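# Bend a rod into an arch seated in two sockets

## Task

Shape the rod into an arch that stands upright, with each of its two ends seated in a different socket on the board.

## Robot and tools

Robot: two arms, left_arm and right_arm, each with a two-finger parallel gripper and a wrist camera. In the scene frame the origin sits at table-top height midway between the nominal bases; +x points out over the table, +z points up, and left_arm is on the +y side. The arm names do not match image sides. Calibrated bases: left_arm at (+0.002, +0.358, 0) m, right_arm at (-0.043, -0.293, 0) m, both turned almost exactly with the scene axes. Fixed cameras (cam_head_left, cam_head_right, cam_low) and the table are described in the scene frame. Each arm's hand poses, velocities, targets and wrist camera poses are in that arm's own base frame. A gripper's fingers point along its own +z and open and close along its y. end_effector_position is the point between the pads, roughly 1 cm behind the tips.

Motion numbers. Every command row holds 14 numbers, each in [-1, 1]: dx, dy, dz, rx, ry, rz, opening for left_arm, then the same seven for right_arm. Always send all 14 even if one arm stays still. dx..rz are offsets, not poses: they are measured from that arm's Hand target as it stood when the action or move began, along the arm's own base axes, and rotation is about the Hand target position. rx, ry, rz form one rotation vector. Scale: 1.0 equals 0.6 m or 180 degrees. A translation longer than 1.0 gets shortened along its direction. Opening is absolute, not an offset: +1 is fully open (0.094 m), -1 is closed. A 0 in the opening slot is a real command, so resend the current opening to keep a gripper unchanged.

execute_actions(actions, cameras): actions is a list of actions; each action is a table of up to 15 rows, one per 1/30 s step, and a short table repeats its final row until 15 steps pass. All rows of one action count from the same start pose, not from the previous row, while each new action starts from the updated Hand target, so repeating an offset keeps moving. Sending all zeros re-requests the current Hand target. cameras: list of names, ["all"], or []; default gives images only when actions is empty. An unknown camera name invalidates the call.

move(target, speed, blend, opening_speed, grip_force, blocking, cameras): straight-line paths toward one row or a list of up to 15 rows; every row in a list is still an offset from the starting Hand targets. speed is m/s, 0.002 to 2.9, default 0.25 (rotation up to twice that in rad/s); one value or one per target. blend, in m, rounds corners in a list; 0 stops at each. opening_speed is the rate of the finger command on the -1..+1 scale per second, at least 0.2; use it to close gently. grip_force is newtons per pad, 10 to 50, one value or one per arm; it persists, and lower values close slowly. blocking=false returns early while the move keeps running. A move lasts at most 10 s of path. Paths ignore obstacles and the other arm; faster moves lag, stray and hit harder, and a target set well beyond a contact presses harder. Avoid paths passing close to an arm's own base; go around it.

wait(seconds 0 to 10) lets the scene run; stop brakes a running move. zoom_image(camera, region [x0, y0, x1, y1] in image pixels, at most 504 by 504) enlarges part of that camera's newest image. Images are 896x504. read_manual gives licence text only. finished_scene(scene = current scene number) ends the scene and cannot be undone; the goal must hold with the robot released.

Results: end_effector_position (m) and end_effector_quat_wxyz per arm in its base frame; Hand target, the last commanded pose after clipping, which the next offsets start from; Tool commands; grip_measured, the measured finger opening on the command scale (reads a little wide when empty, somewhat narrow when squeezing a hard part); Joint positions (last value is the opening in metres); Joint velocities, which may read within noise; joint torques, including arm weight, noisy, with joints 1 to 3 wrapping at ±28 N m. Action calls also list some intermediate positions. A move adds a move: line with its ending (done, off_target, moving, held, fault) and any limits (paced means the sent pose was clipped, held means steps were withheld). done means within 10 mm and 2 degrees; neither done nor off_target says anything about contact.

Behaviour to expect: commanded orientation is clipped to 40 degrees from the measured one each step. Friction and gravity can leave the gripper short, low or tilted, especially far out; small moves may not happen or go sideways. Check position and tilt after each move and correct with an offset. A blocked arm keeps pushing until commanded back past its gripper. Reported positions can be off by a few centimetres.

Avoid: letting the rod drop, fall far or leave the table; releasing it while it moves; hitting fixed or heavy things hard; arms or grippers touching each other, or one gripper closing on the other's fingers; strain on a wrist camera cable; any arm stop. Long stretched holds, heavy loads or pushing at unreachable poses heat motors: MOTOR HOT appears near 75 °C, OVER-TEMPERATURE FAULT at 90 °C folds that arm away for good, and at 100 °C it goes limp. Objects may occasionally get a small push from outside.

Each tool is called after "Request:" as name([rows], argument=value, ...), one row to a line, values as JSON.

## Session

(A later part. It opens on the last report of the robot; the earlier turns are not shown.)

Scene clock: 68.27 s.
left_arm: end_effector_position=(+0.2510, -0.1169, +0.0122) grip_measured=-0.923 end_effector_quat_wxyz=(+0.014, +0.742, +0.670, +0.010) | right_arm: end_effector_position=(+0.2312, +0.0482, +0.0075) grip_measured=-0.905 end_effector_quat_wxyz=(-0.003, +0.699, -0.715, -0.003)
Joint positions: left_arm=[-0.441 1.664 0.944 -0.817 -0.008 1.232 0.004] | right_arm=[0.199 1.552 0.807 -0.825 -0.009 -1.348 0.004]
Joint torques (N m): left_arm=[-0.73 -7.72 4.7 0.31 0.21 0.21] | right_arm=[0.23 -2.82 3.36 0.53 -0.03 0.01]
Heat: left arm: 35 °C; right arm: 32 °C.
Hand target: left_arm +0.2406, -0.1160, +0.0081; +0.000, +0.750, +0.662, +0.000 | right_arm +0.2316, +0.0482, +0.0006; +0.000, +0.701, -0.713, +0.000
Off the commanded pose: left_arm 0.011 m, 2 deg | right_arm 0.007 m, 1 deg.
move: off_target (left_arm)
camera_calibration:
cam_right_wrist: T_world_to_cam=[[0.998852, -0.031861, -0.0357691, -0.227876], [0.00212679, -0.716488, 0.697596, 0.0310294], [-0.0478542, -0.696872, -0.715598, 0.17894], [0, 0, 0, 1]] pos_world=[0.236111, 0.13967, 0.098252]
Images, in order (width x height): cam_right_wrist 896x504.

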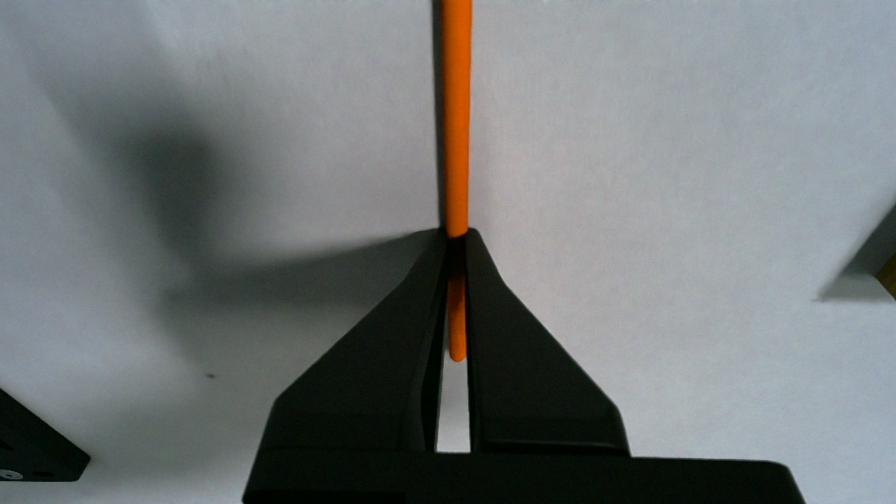

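Request:
move([
  [0.0,0,0.1,0,0,0,-1,0,0,0.1,0,0,0,-1],
  [0.13,0,0.36,0,0,0,-1,0.13,0,0.36,0,0,0,-1],
], blend=0.03, cameras=["all"], speed=0.12)

Scene clock: 85.63 s.
left_arm: end_effector_position=(+0.3308, -0.1181, +0.2184) grip_measured=-0.923 end_effector_quat_wxyz=(+0.073, +0.742, +0.664, +0.049) | right_arm: end_effector_position=(+0.3084, +0.0459, +0.2114) grip_measured=-0.907 end_effector_quat_wxyz=(-0.035, +0.696, -0.716, +0.033)
Joint positions: left_arm=[-0.352 1.77 1.895 -1.52 -0.018 1.332 0.004] | right_arm=[0.155 1.684 1.777 -1.569 0.013 -1.388 0.004]
Joint torques (N m): left_arm=[0.23 -10.17 8.2 0.15 0.3 0.17] | right_arm=[-0.36 -5.12 6.68 0.31 -0.22 -0.08]
Heat: left arm: 36 °C; right arm: 32 °C.
Hand target: left_arm +0.3186, -0.1160, +0.2241; +0.000, +0.750, +0.662, -0.001 | right_arm +0.3095, +0.0481, +0.2167; +0.000, +0.701, -0.713, +0.000
Off the commanded pose: left_arm 0.014 m, 10 deg | right_arm 0.006 m, 5 deg.
joint sent to its limit (left arm) — joint 4 (wrist pitch), lower limit. The joint targets are off in orientation, not in position.
joint sent to its limit (right arm) — joint 4 (wrist pitch), lower limit. The joint targets are off in orientation, not in position.
move: off_target (left_arm, right_arm); blend cut to 0.0299 m at target 1
camera_calibration:
cam_left_wrist: T_world_to_cam=[[-0.965743, 0.164651, -0.200577, 0.38616], [-0.0171351, 0.730784, 0.682394, -0.0530794], [0.258935, 0.662454, -0.702928, 0.277158], [0, 0, 0, 1]] pos_world=[0.300255, -0.208397, 0.308498]
cam_right_wrist: T_world_to_cam=[[0.997519, -0.0366803, 0.0600948, -0.317398], [-0.0683022, -0.711221, 0.699642, -0.0918184], [0.0170776, -0.702011, -0.711961, 0.306423], [0, 0, 0, 1]] pos_world=[0.305106, 0.138167, 0.301475]

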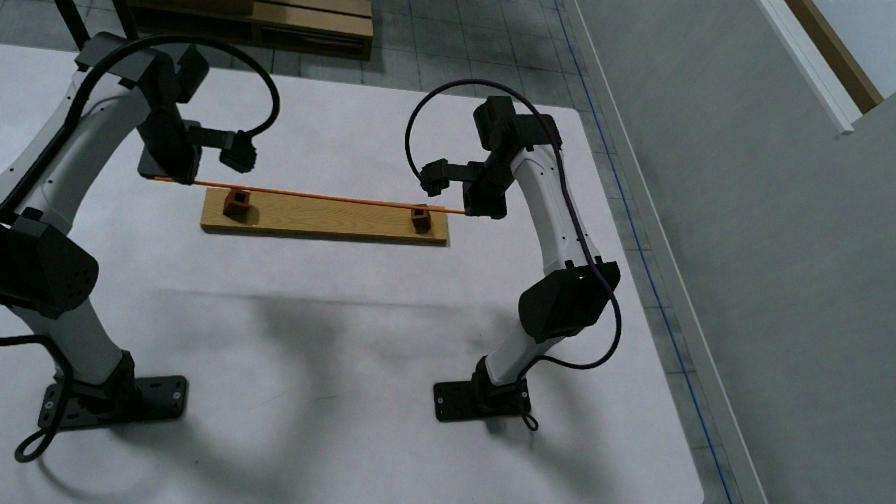

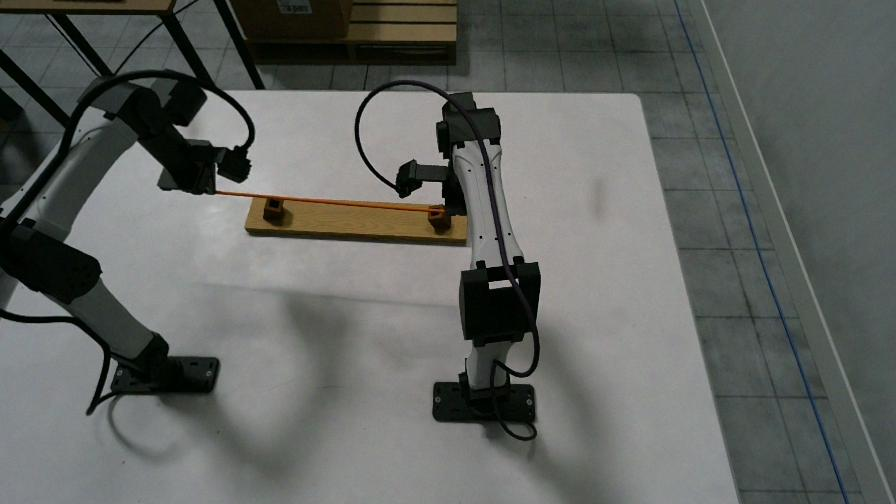

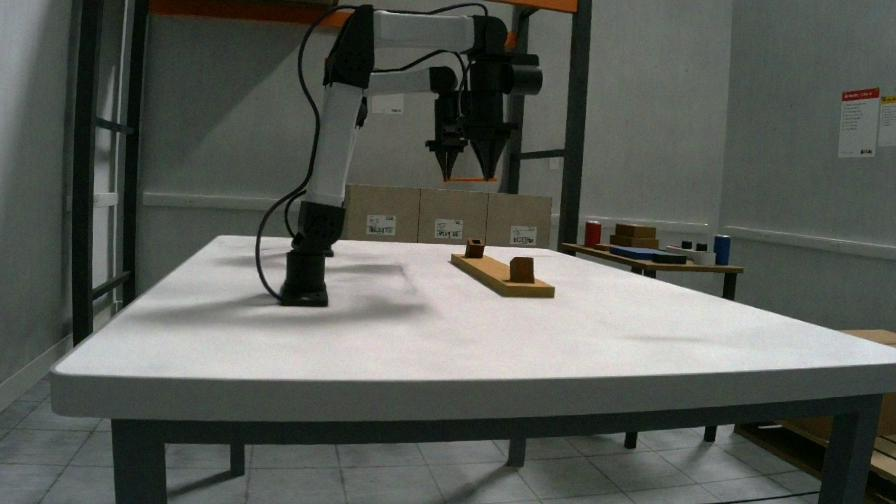

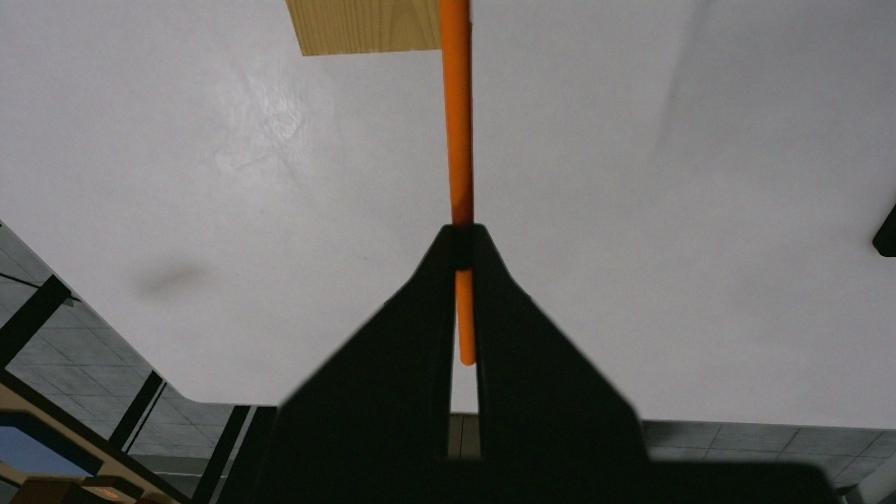

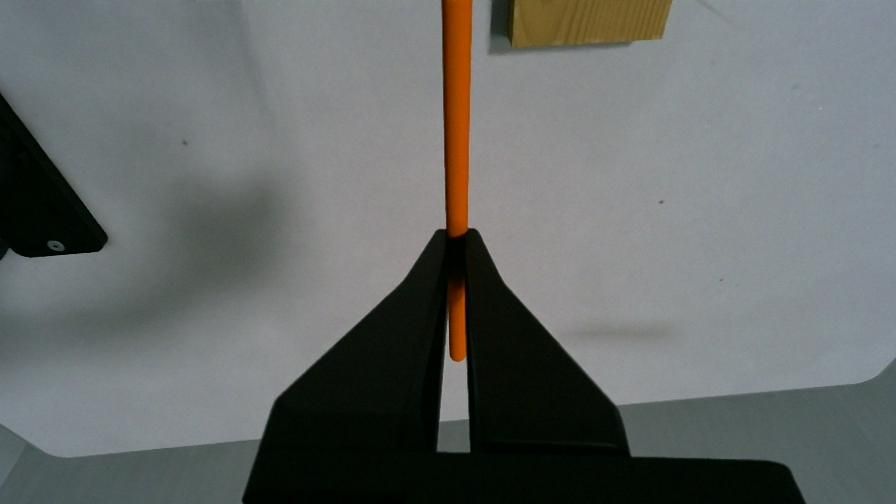

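Request:
move(target=[-0.0017,-0.0188,0,-0.166,0.0145,0.011,-1,0.001,0.0188,0,0.166,-0.0116,0,-1], cameras=["all"], speed=0.12)

Scene clock: 96.10 s.
left_arm: end_effector_position=(+0.3340, -0.1190, +0.2274) grip_measured=-0.924 end_effector_quat_wxyz=(+0.199, +0.715, +0.658, -0.130) | right_arm: end_effector_position=(+0.3121, +0.0454, +0.2174) grip_measured=-0.907 end_effector_quat_wxyz=(-0.184, +0.677, -0.702, -0.124)
Joint positions: left_arm=[-0.123 1.778 1.874 -1.52 0.459 1.497 0.004] | right_arm=[-0.095 1.694 1.746 -1.569 -0.444 -1.618 0.004]
Joint torques (N m): left_arm=[-0.06 -8.69 5.48 0.04 1.05 0.16] | right_arm=[0.03 -4.33 4.04 0.18 -1.08 -0.08]
Heat: left arm: 37 °C; right arm: 33 °C.
Hand target: left_arm +0.3176, -0.1272, +0.2241; +0.178, +0.713, +0.652, -0.188 | right_arm +0.3101, +0.0594, +0.2166; -0.194, +0.677, -0.689, -0.171
Off the commanded pose: left_arm 0.019 m, 7 deg | right_arm 0.014 m, 6 deg.
joint sent to its limit (left arm) — joint 4 (wrist pitch), lower limit. The joint targets still meet the commanded pose.
joint sent to its limit (right arm) — joint 4 (wrist pitch), lower limit. The joint targets still meet the commanded pose.
move: off_target (left_arm, right_arm)
camera_calibration:
cam_left_wrist: T_world_to_cam=[[-0.982081, 0.096843, -0.161676, 0.379809], [0.0422199, 0.949124, 0.312061, 0.0317882], [0.183671, 0.299643, -0.936205, 0.318221], [0, 0, 0, 1]] pos_world=[0.313213, -0.162305, 0.349405]
cam_right_wrist: T_world_to_cam=[[0.998253, -0.044798, 0.0385207, -0.316632], [-0.0551189, -0.940903, 0.33416, -0.010431], [0.0212746, -0.335699, -0.941729, 0.342269], [0, 0, 0, 1]] pos_world=[0.308222, 0.0909003, 0.338007]

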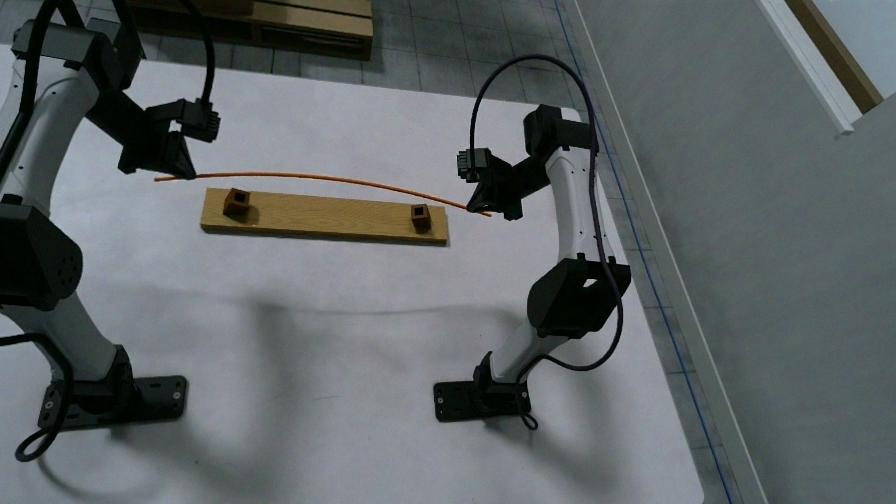

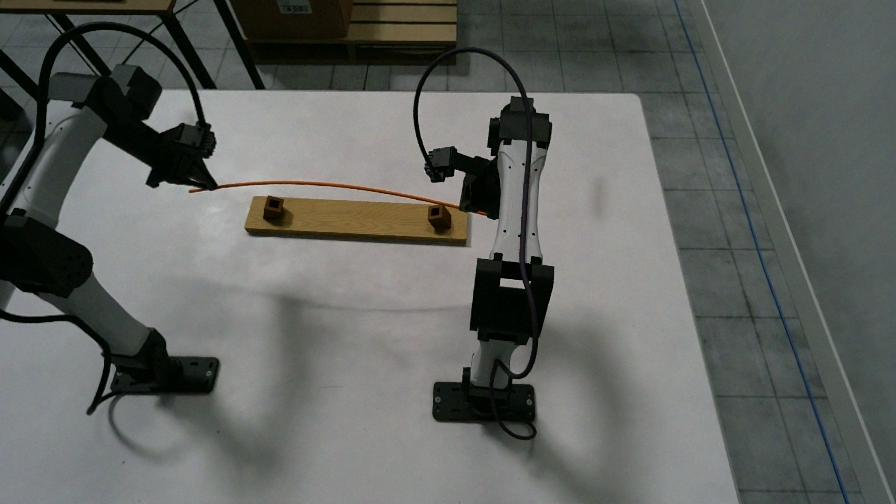

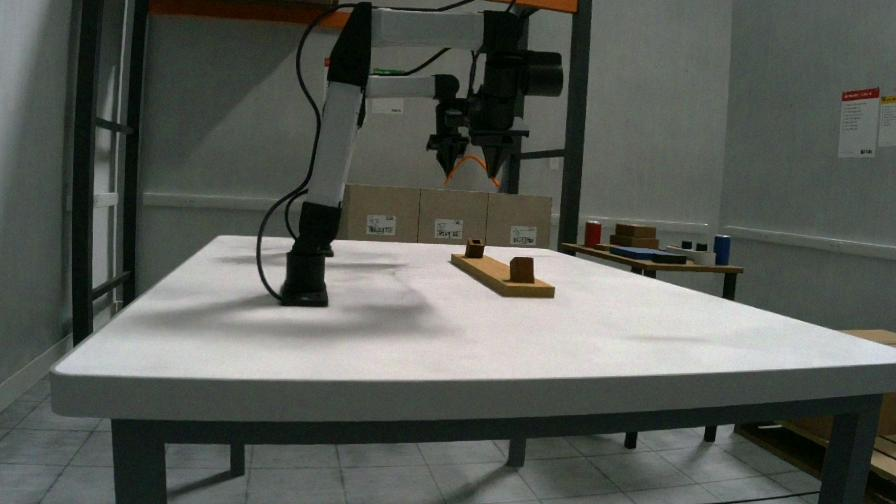

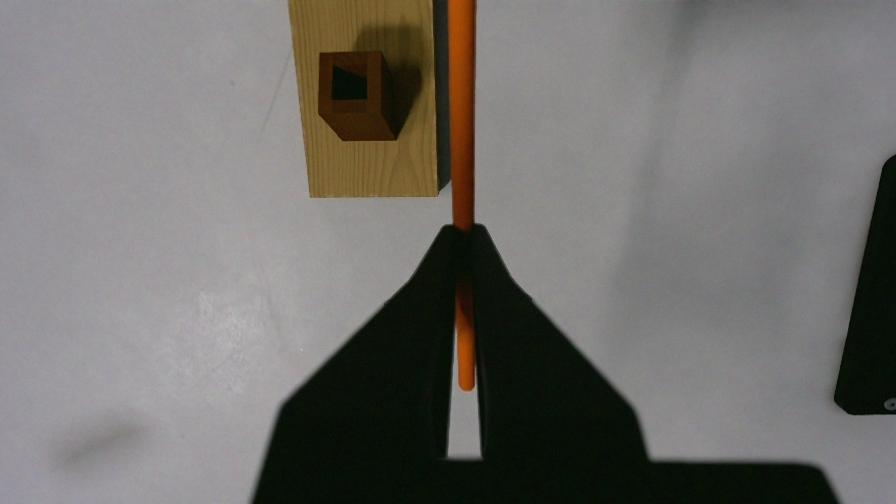

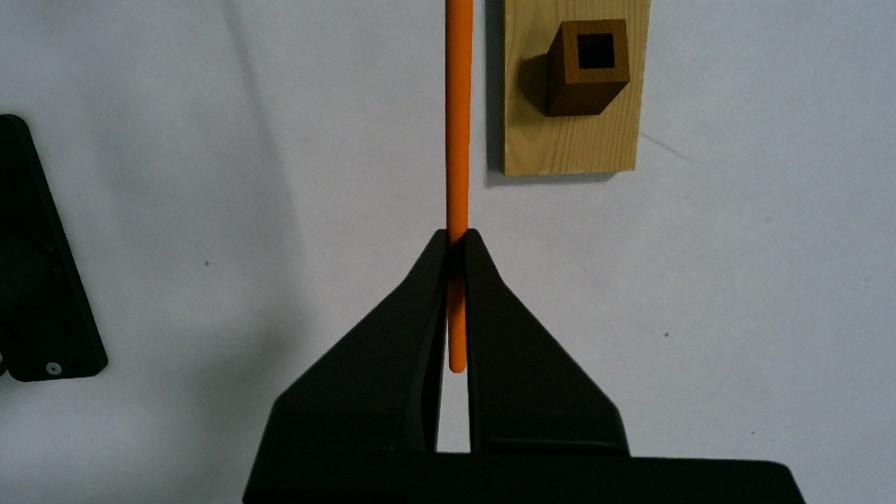

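Request:
move(target=[-0.006,-0.065,-0.08,-0.166,0.0145,0.0,-1,0.0,0.065,-0.08,0.166,0,0.003,-1], cameras=["all"], speed=0.12)

Scene clock: 109.97 s.
left_arm: end_effector_position=(+0.3167, -0.1547, +0.1707) grip_measured=-0.924 end_effector_quat_wxyz=(+0.322, +0.648, +0.603, -0.336) | right_arm: end_effector_position=(+0.3086, +0.0837, +0.1627) grip_measured=-0.907 end_effector_quat_wxyz=(-0.333, +0.619, -0.638, -0.316)
Joint positions: left_arm=[-0.036 1.788 1.437 -1.252 0.967 1.623 0.004] | right_arm=[-0.189 1.775 1.392 -1.391 -0.938 -1.834 0.004]
Joint torques (N m): left_arm=[-1.13 -8.99 5.45 0.34 1.34 0.2] | right_arm=[1.17 -4.89 3.9 -0.14 -1.3 -0.14]
Heat: left arm: 36 °C; right arm: 33 °C.
Hand target: left_arm +0.3140, -0.1662, +0.1761; +0.341, +0.638, +0.585, -0.366 | right_arm +0.3102, +0.0985, +0.1686; -0.361, +0.607, -0.618, -0.344
Off the commanded pose: left_arm 0.013 m, 5 deg | right_arm 0.016 m, 5 deg.
move: off_target (left_arm, right_arm)
camera_calibration:
cam_left_wrist: T_world_to_cam=[[-0.99423, 0.0779562, -0.0736787, 0.342885], [0.0902542, 0.979169, -0.181887, 0.157936], [0.0579647, -0.187487, -0.980555, 0.251028], [0, 0, 0, 1]] pos_world=[0.312101, -0.134311, 0.300137]
cam_right_wrist: T_world_to_cam=[[0.999781, -0.010884, -0.0178538, -0.303425], [-0.0137656, -0.985317, -0.17018, 0.116677], [-0.0157394, 0.170389, -0.985251, 0.279763], [0, 0, 0, 1]] pos_world=[0.309368, 0.0639933, 0.290076]

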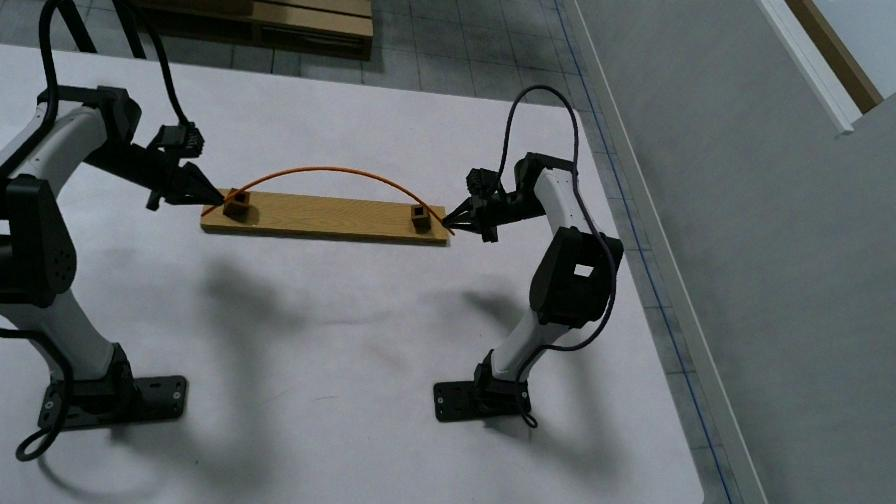

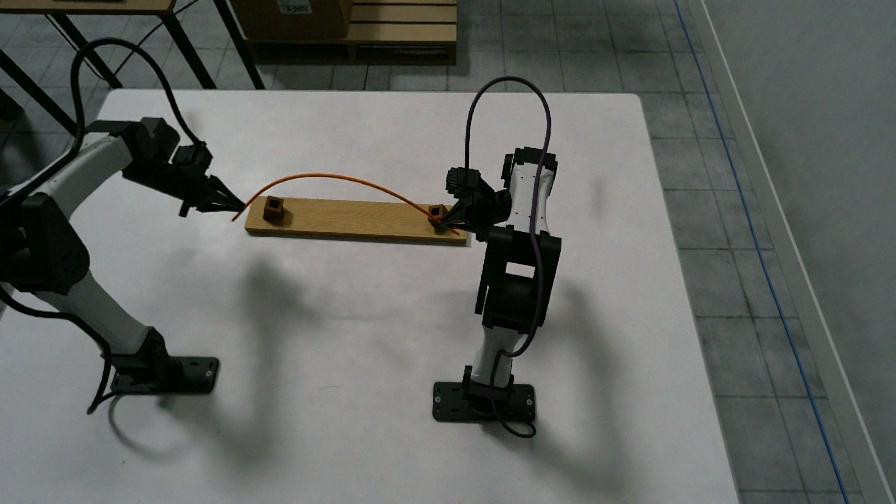

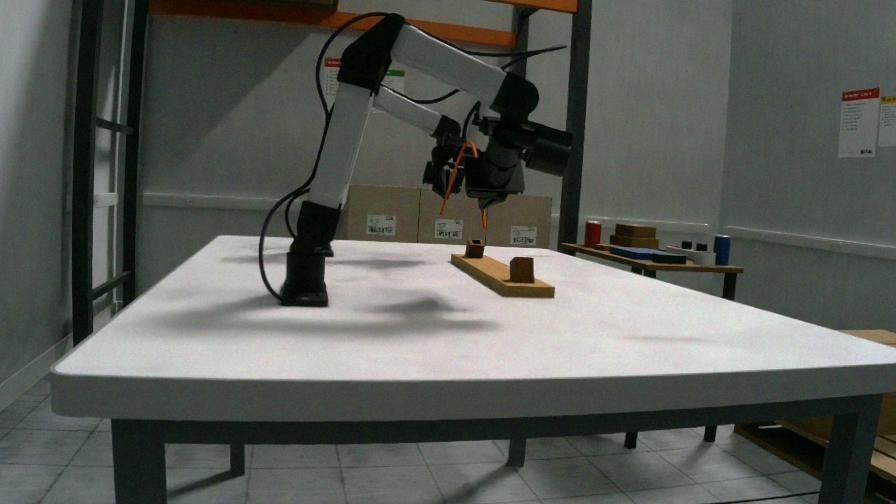

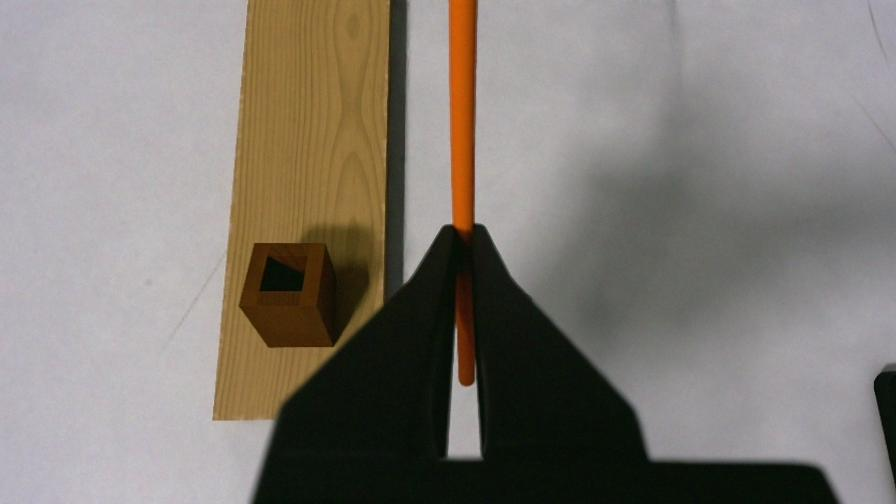

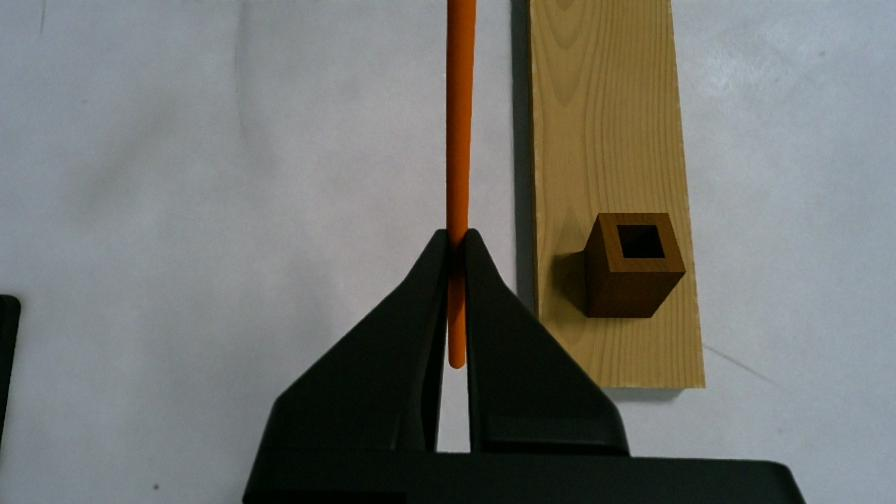

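Request:
zoom_image(camera="cam_low", region=[440, 230, 560, 300])

Request:
zoom_image(camera="cam_right_wrist", region=[520, 180, 760, 400])

Request:
zoom_image(camera="cam_left_wrist", region=[200, 210, 420, 430])

Scaled by 4.200 from the camera's 896x504 image, which has a finer 1280x720 frame.

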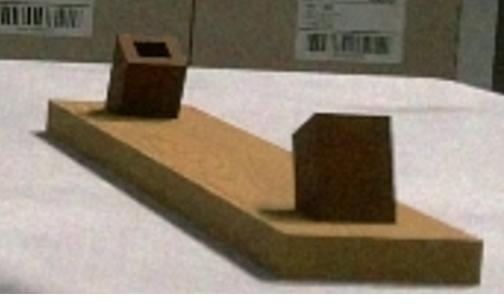

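Scaled by 2.100 from the camera's 896x504 image, which has a finer 1280x720 frame.

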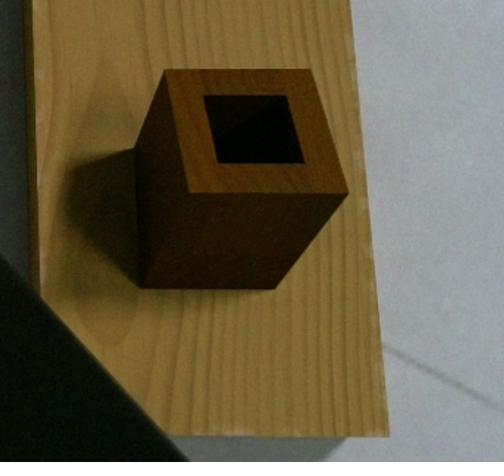

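Scaled by 2.291 from the camera's 896x504 image, which has a finer 1280x720 frame.

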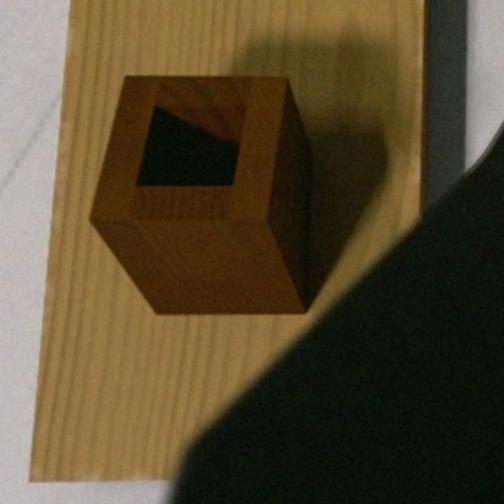

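Request:
move(target=[0.161,-0.068,-0.0335,-0.1218,0.0106,0.0,-1,0.155,0.0675,-0.021,0.122,0,0,-1], cameras=["all"], speed=0.1)

Scene clock: 135.27 s.
left_arm: end_effector_position=(+0.4127, -0.1898, +0.1469) grip_measured=-0.924 end_effector_quat_wxyz=(+0.440, +0.556, +0.532, -0.462) | right_arm: end_effector_position=(+0.3996, +0.1228, +0.1492) grip_measured=-0.907 end_effector_quat_wxyz=(-0.457, +0.528, -0.565, -0.439)
Joint positions: left_arm=[-0.045 2.22 1.696 -1.055 1.385 1.578 0.004] | right_arm=[-0.121 2.2 1.665 -1.359 -1.361 -1.886 0.004]
Joint torques (N m): left_arm=[-3.44 -13.45 7.86 0.42 1.12 -0.02] | right_arm=[2.63 -7.13 6.45 -0.37 -1.07 -0.15]
Heat: left arm: 38 °C; right arm: 33 °C.
Hand target: left_arm +0.4107, -0.2070, +0.1560; +0.447, +0.556, +0.510, -0.481 | right_arm +0.4032, +0.1389, +0.1561; -0.470, +0.528, -0.542, -0.455
Off the commanded pose: left_arm 0.020 m, 3 deg | right_arm 0.018 m, 4 deg.
move: off_target (left_arm, right_arm)
camera_calibration:
cam_left_wrist: T_world_to_cam=[[-0.997625, 0.0321959, -0.0608926, 0.430207], [0.0610407, 0.822835, -0.564992, 0.217925], [0.0319142, -0.567367, -0.822846, 0.131091], [0, 0, 0, 1]] pos_world=[0.411699, -0.118791, 0.25719]
cam_right_wrist: T_world_to_cam=[[0.999309, -0.0235931, -0.0287253, -0.390846], [-0.0356025, -0.829665, -0.557125, 0.20157], [-0.0106881, 0.557762, -0.829932, 0.188462], [0, 0, 0, 1]] pos_world=[0.399766, 0.0528975, 0.257484]

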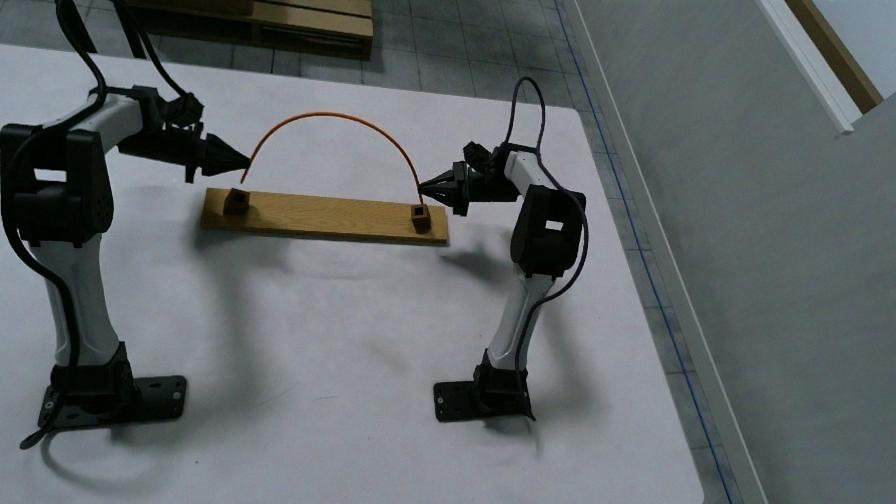

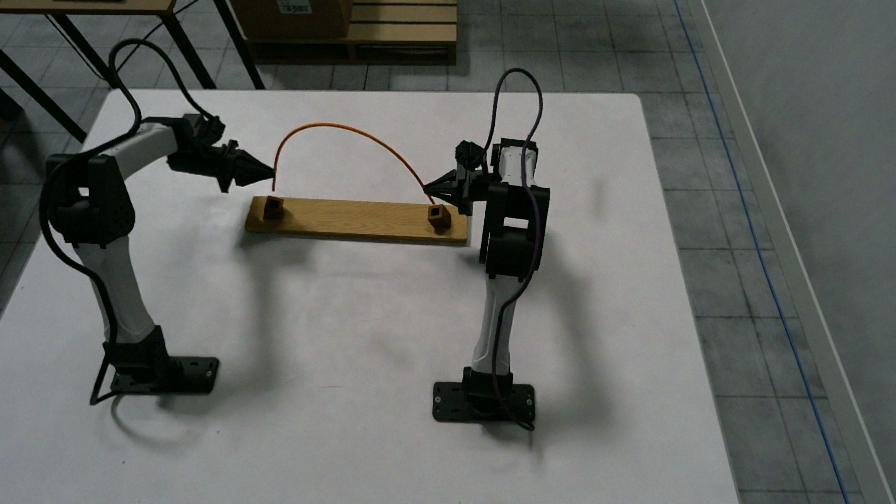

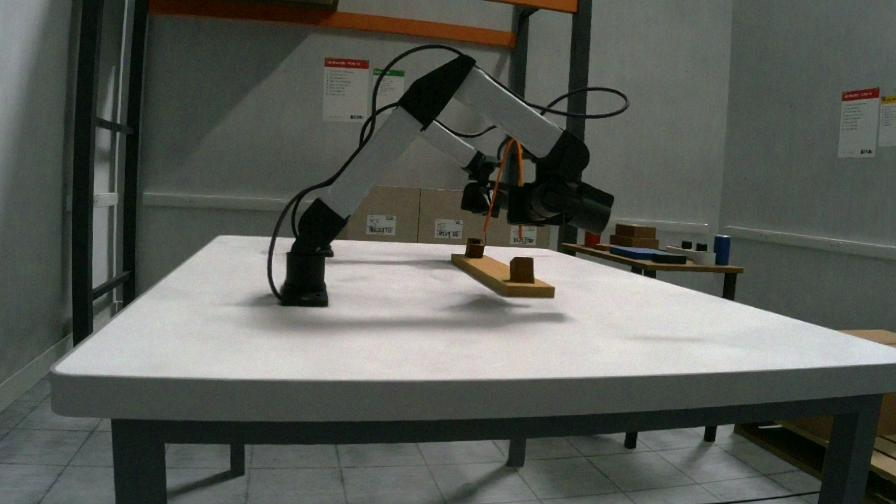

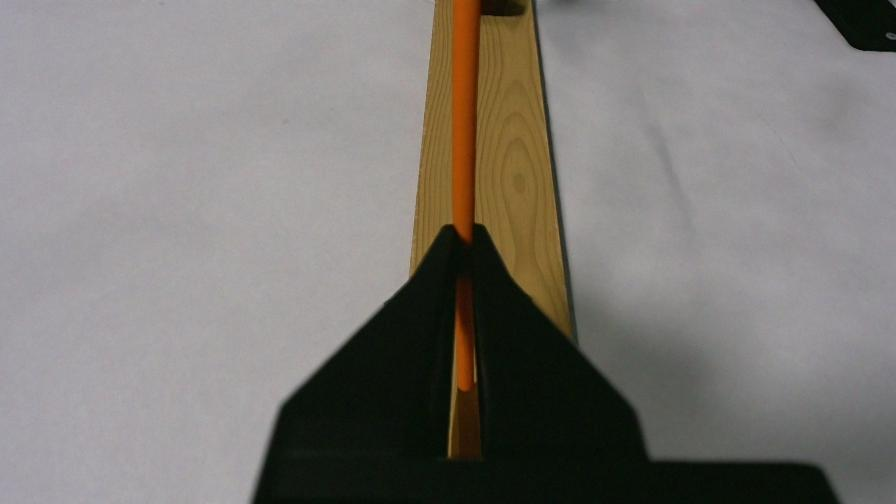

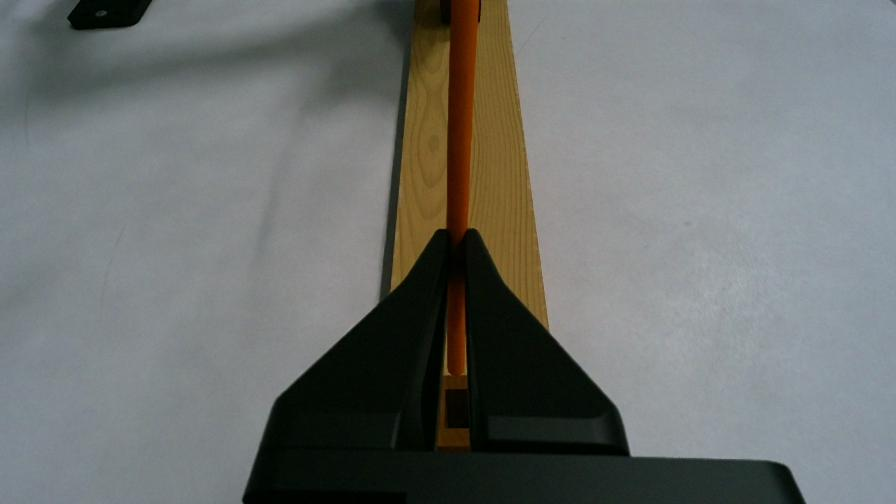

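Request:
zoom_image(camera="cam_left_wrist", region=[400, 330, 530, 480])

Request:
zoom_image(camera="cam_right_wrist", region=[390, 330, 520, 480])

Request:
zoom_image(camera="cam_low", region=[440, 120, 640, 310])

Request:
zoom_image(camera="cam_head_left", region=[190, 90, 480, 260])

Request:
zoom_image(camera="cam_head_right", region=[200, 90, 490, 260])

Scaled by 3.360 from the camera's 896x504 image, which has a finer 1280x720 frame.

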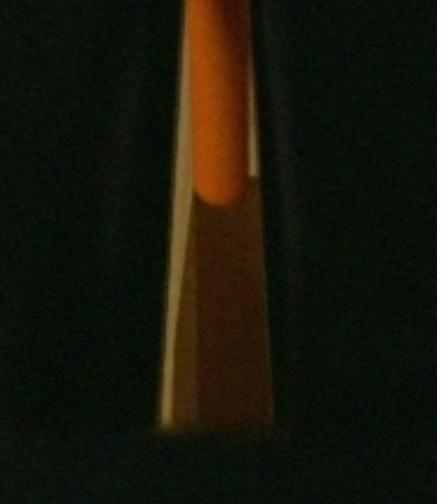

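Scaled by 3.360 from the camera's 896x504 image, which has a finer 1280x720 frame.

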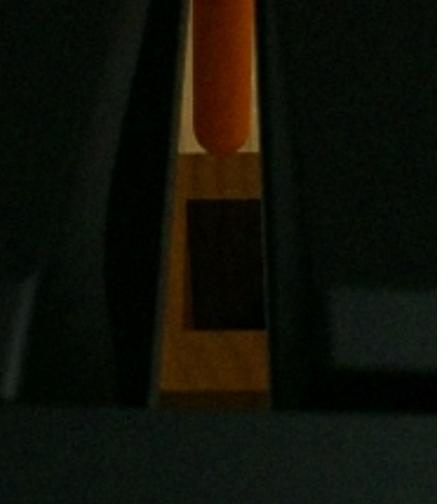

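Scaled by 2.520 from the camera's 896x504 image, which has a finer 1280x720 frame.

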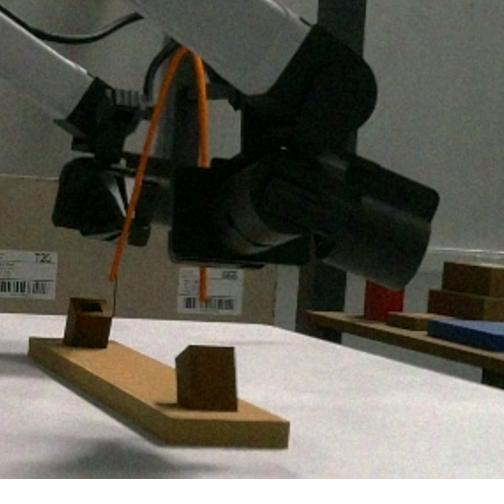

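Scaled by 1.738 from the camera's 896x504 image, which has a finer 1280x720 frame.

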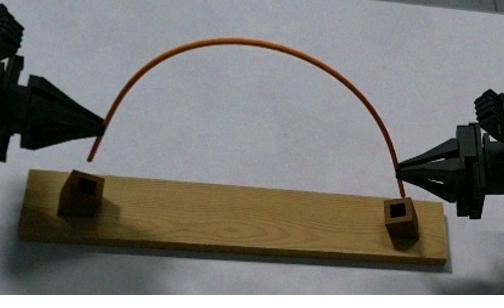

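Scaled by 1.738 from the camera's 896x504 image, which has a finer 1280x720 frame.

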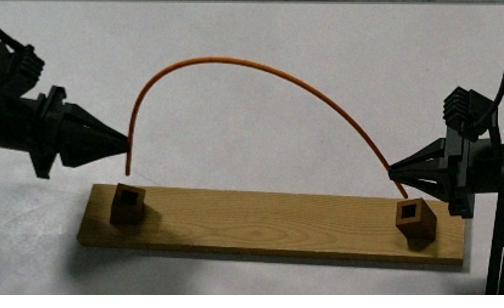

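Request:
move(target=[-0.0267,0.005,-0.0367,0,0,0.0,-1,0.0,-0.005,-0.0367,0,0,0,-1], cameras=["all"], speed=0.06)

Request:
zoom_image(camera="cam_left_wrist", region=[400, 330, 530, 480])

Request:
zoom_image(camera="cam_right_wrist", region=[390, 330, 520, 480])

Request:
zoom_image(camera="cam_low", region=[440, 120, 640, 310])

Request:
zoom_image(camera="cam_head_left", region=[190, 90, 480, 260])

Request:
zoom_image(camera="cam_head_right", region=[200, 90, 490, 260])

Scene clock: 166.93 s.
left_arm: end_effector_position=(+0.4022, -0.1893, +0.1235) grip_measured=-0.924 end_effector_quat_wxyz=(+0.437, +0.554, +0.533, -0.466) | right_arm: end_effector_position=(+0.4009, +0.1227, +0.1310) grip_measured=-0.907 end_effector_quat_wxyz=(-0.457, +0.532, -0.560, -0.441)
Joint positions: left_arm=[-0.045 2.22 1.596 -0.977 1.387 1.589 0.004] | right_arm=[-0.121 2.251 1.665 -1.359 -1.362 -1.944 0.004]
Joint torques (N m): left_arm=[-3.1 -15.47 5.12 0.43 1.1 0.14] | right_arm=[2.04 -7.42 5.11 -0.35 -1.05 -0.14]
Heat: left arm: 45 °C; right arm: 36 °C.
Hand target: left_arm +0.3947, -0.2040, +0.1340; +0.447, +0.556, +0.510, -0.481 | right_arm +0.4032, +0.1359, +0.1340; -0.470, +0.528, -0.542, -0.455
Off the commanded pose: left_arm 0.020 m, 3 deg | right_arm 0.014 m, 3 deg.
move: off_target (left_arm, right_arm)
camera_calibration:
cam_left_wrist: T_world_to_cam=[[-0.998166, 0.0340949, -0.0500199, 0.417608], [0.0564714, 0.82209, -0.56655, 0.206826], [0.0218044, -0.568335, -0.822508, 0.116273], [0, 0, 0, 1]] pos_world=[0.402627, -0.118186, 0.233702]
cam_right_wrist: T_world_to_cam=[[0.999655, -0.0124984, -0.0230812, -0.39496], [-0.0232903, -0.827887, -0.560411, 0.186623], [-0.0121044, 0.560756, -0.827893, 0.173466], [0, 0, 0, 1]] pos_world=[0.40127, 0.0522948, 0.239081]

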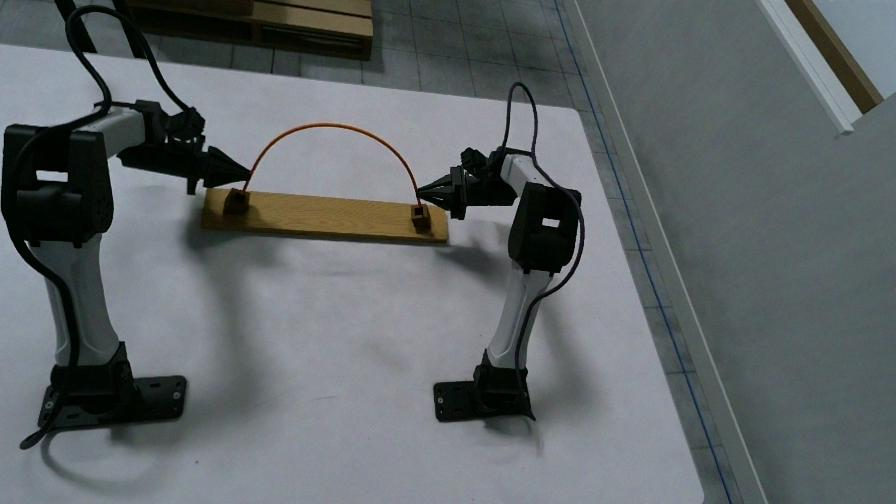

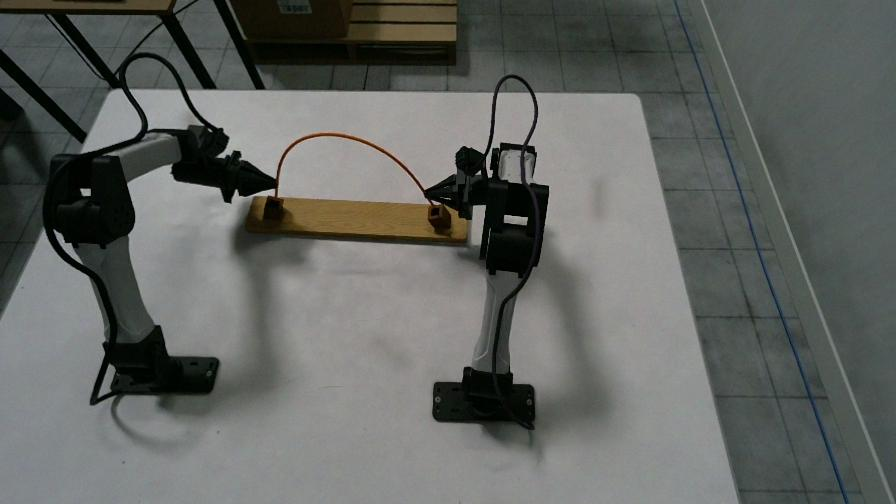

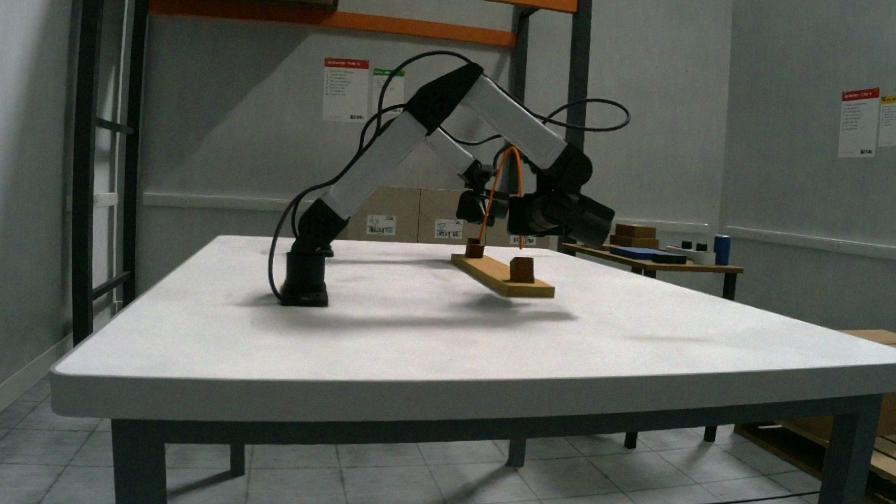

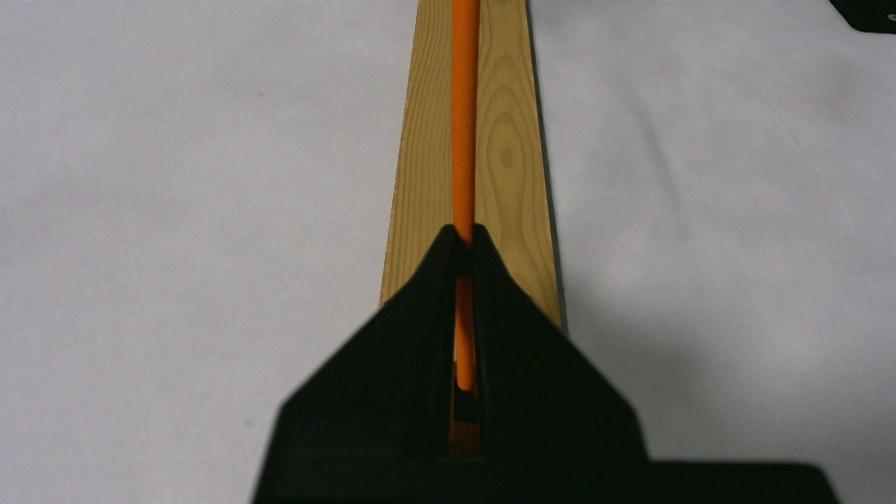

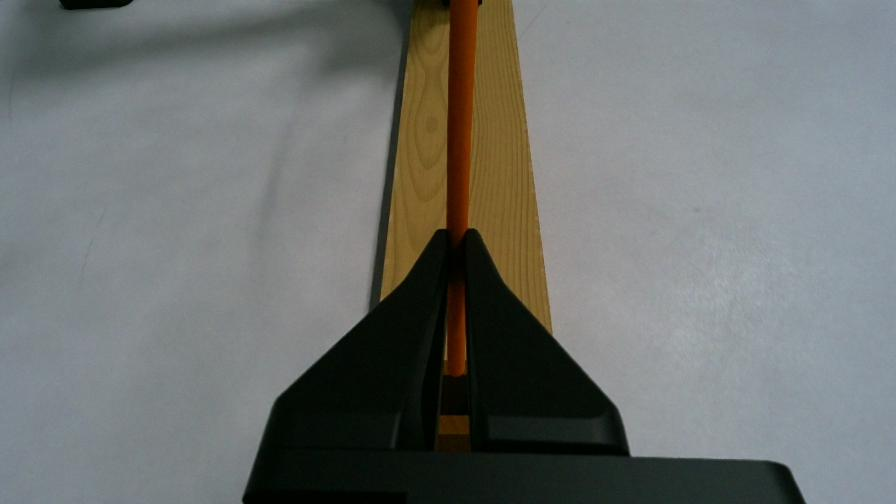

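Scaled by 3.360 from the camera's 896x504 image, which has a finer 1280x720 frame.

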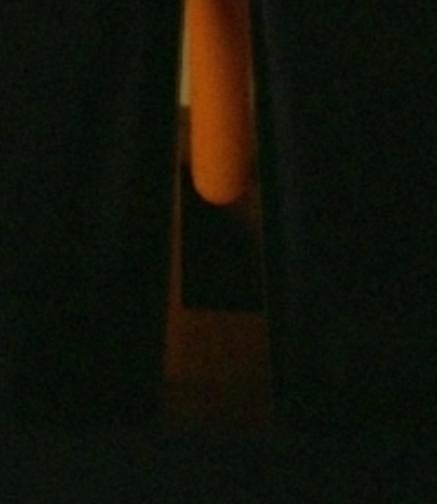

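Scaled by 3.360 from the camera's 896x504 image, which has a finer 1280x720 frame.

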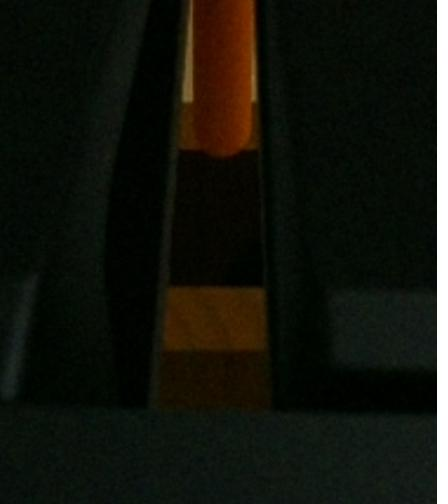

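Scaled by 2.520 from the camera's 896x504 image, which has a finer 1280x720 frame.

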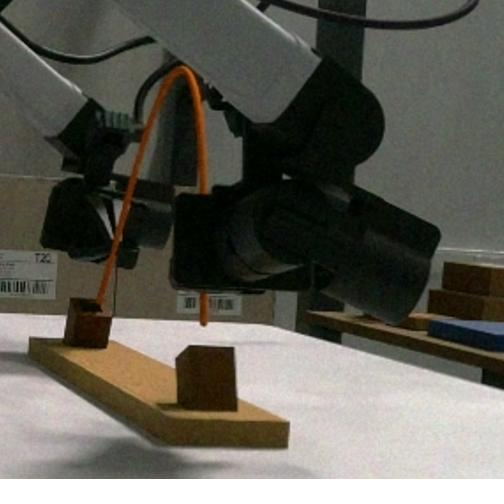

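Scaled by 1.738 from the camera's 896x504 image, which has a finer 1280x720 frame.

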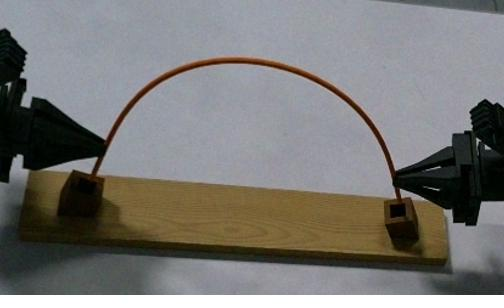

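Scaled by 1.738 from the camera's 896x504 image, which has a finer 1280x720 frame.

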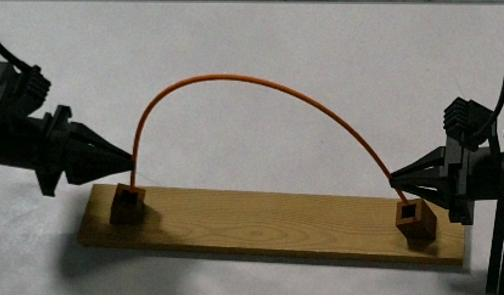

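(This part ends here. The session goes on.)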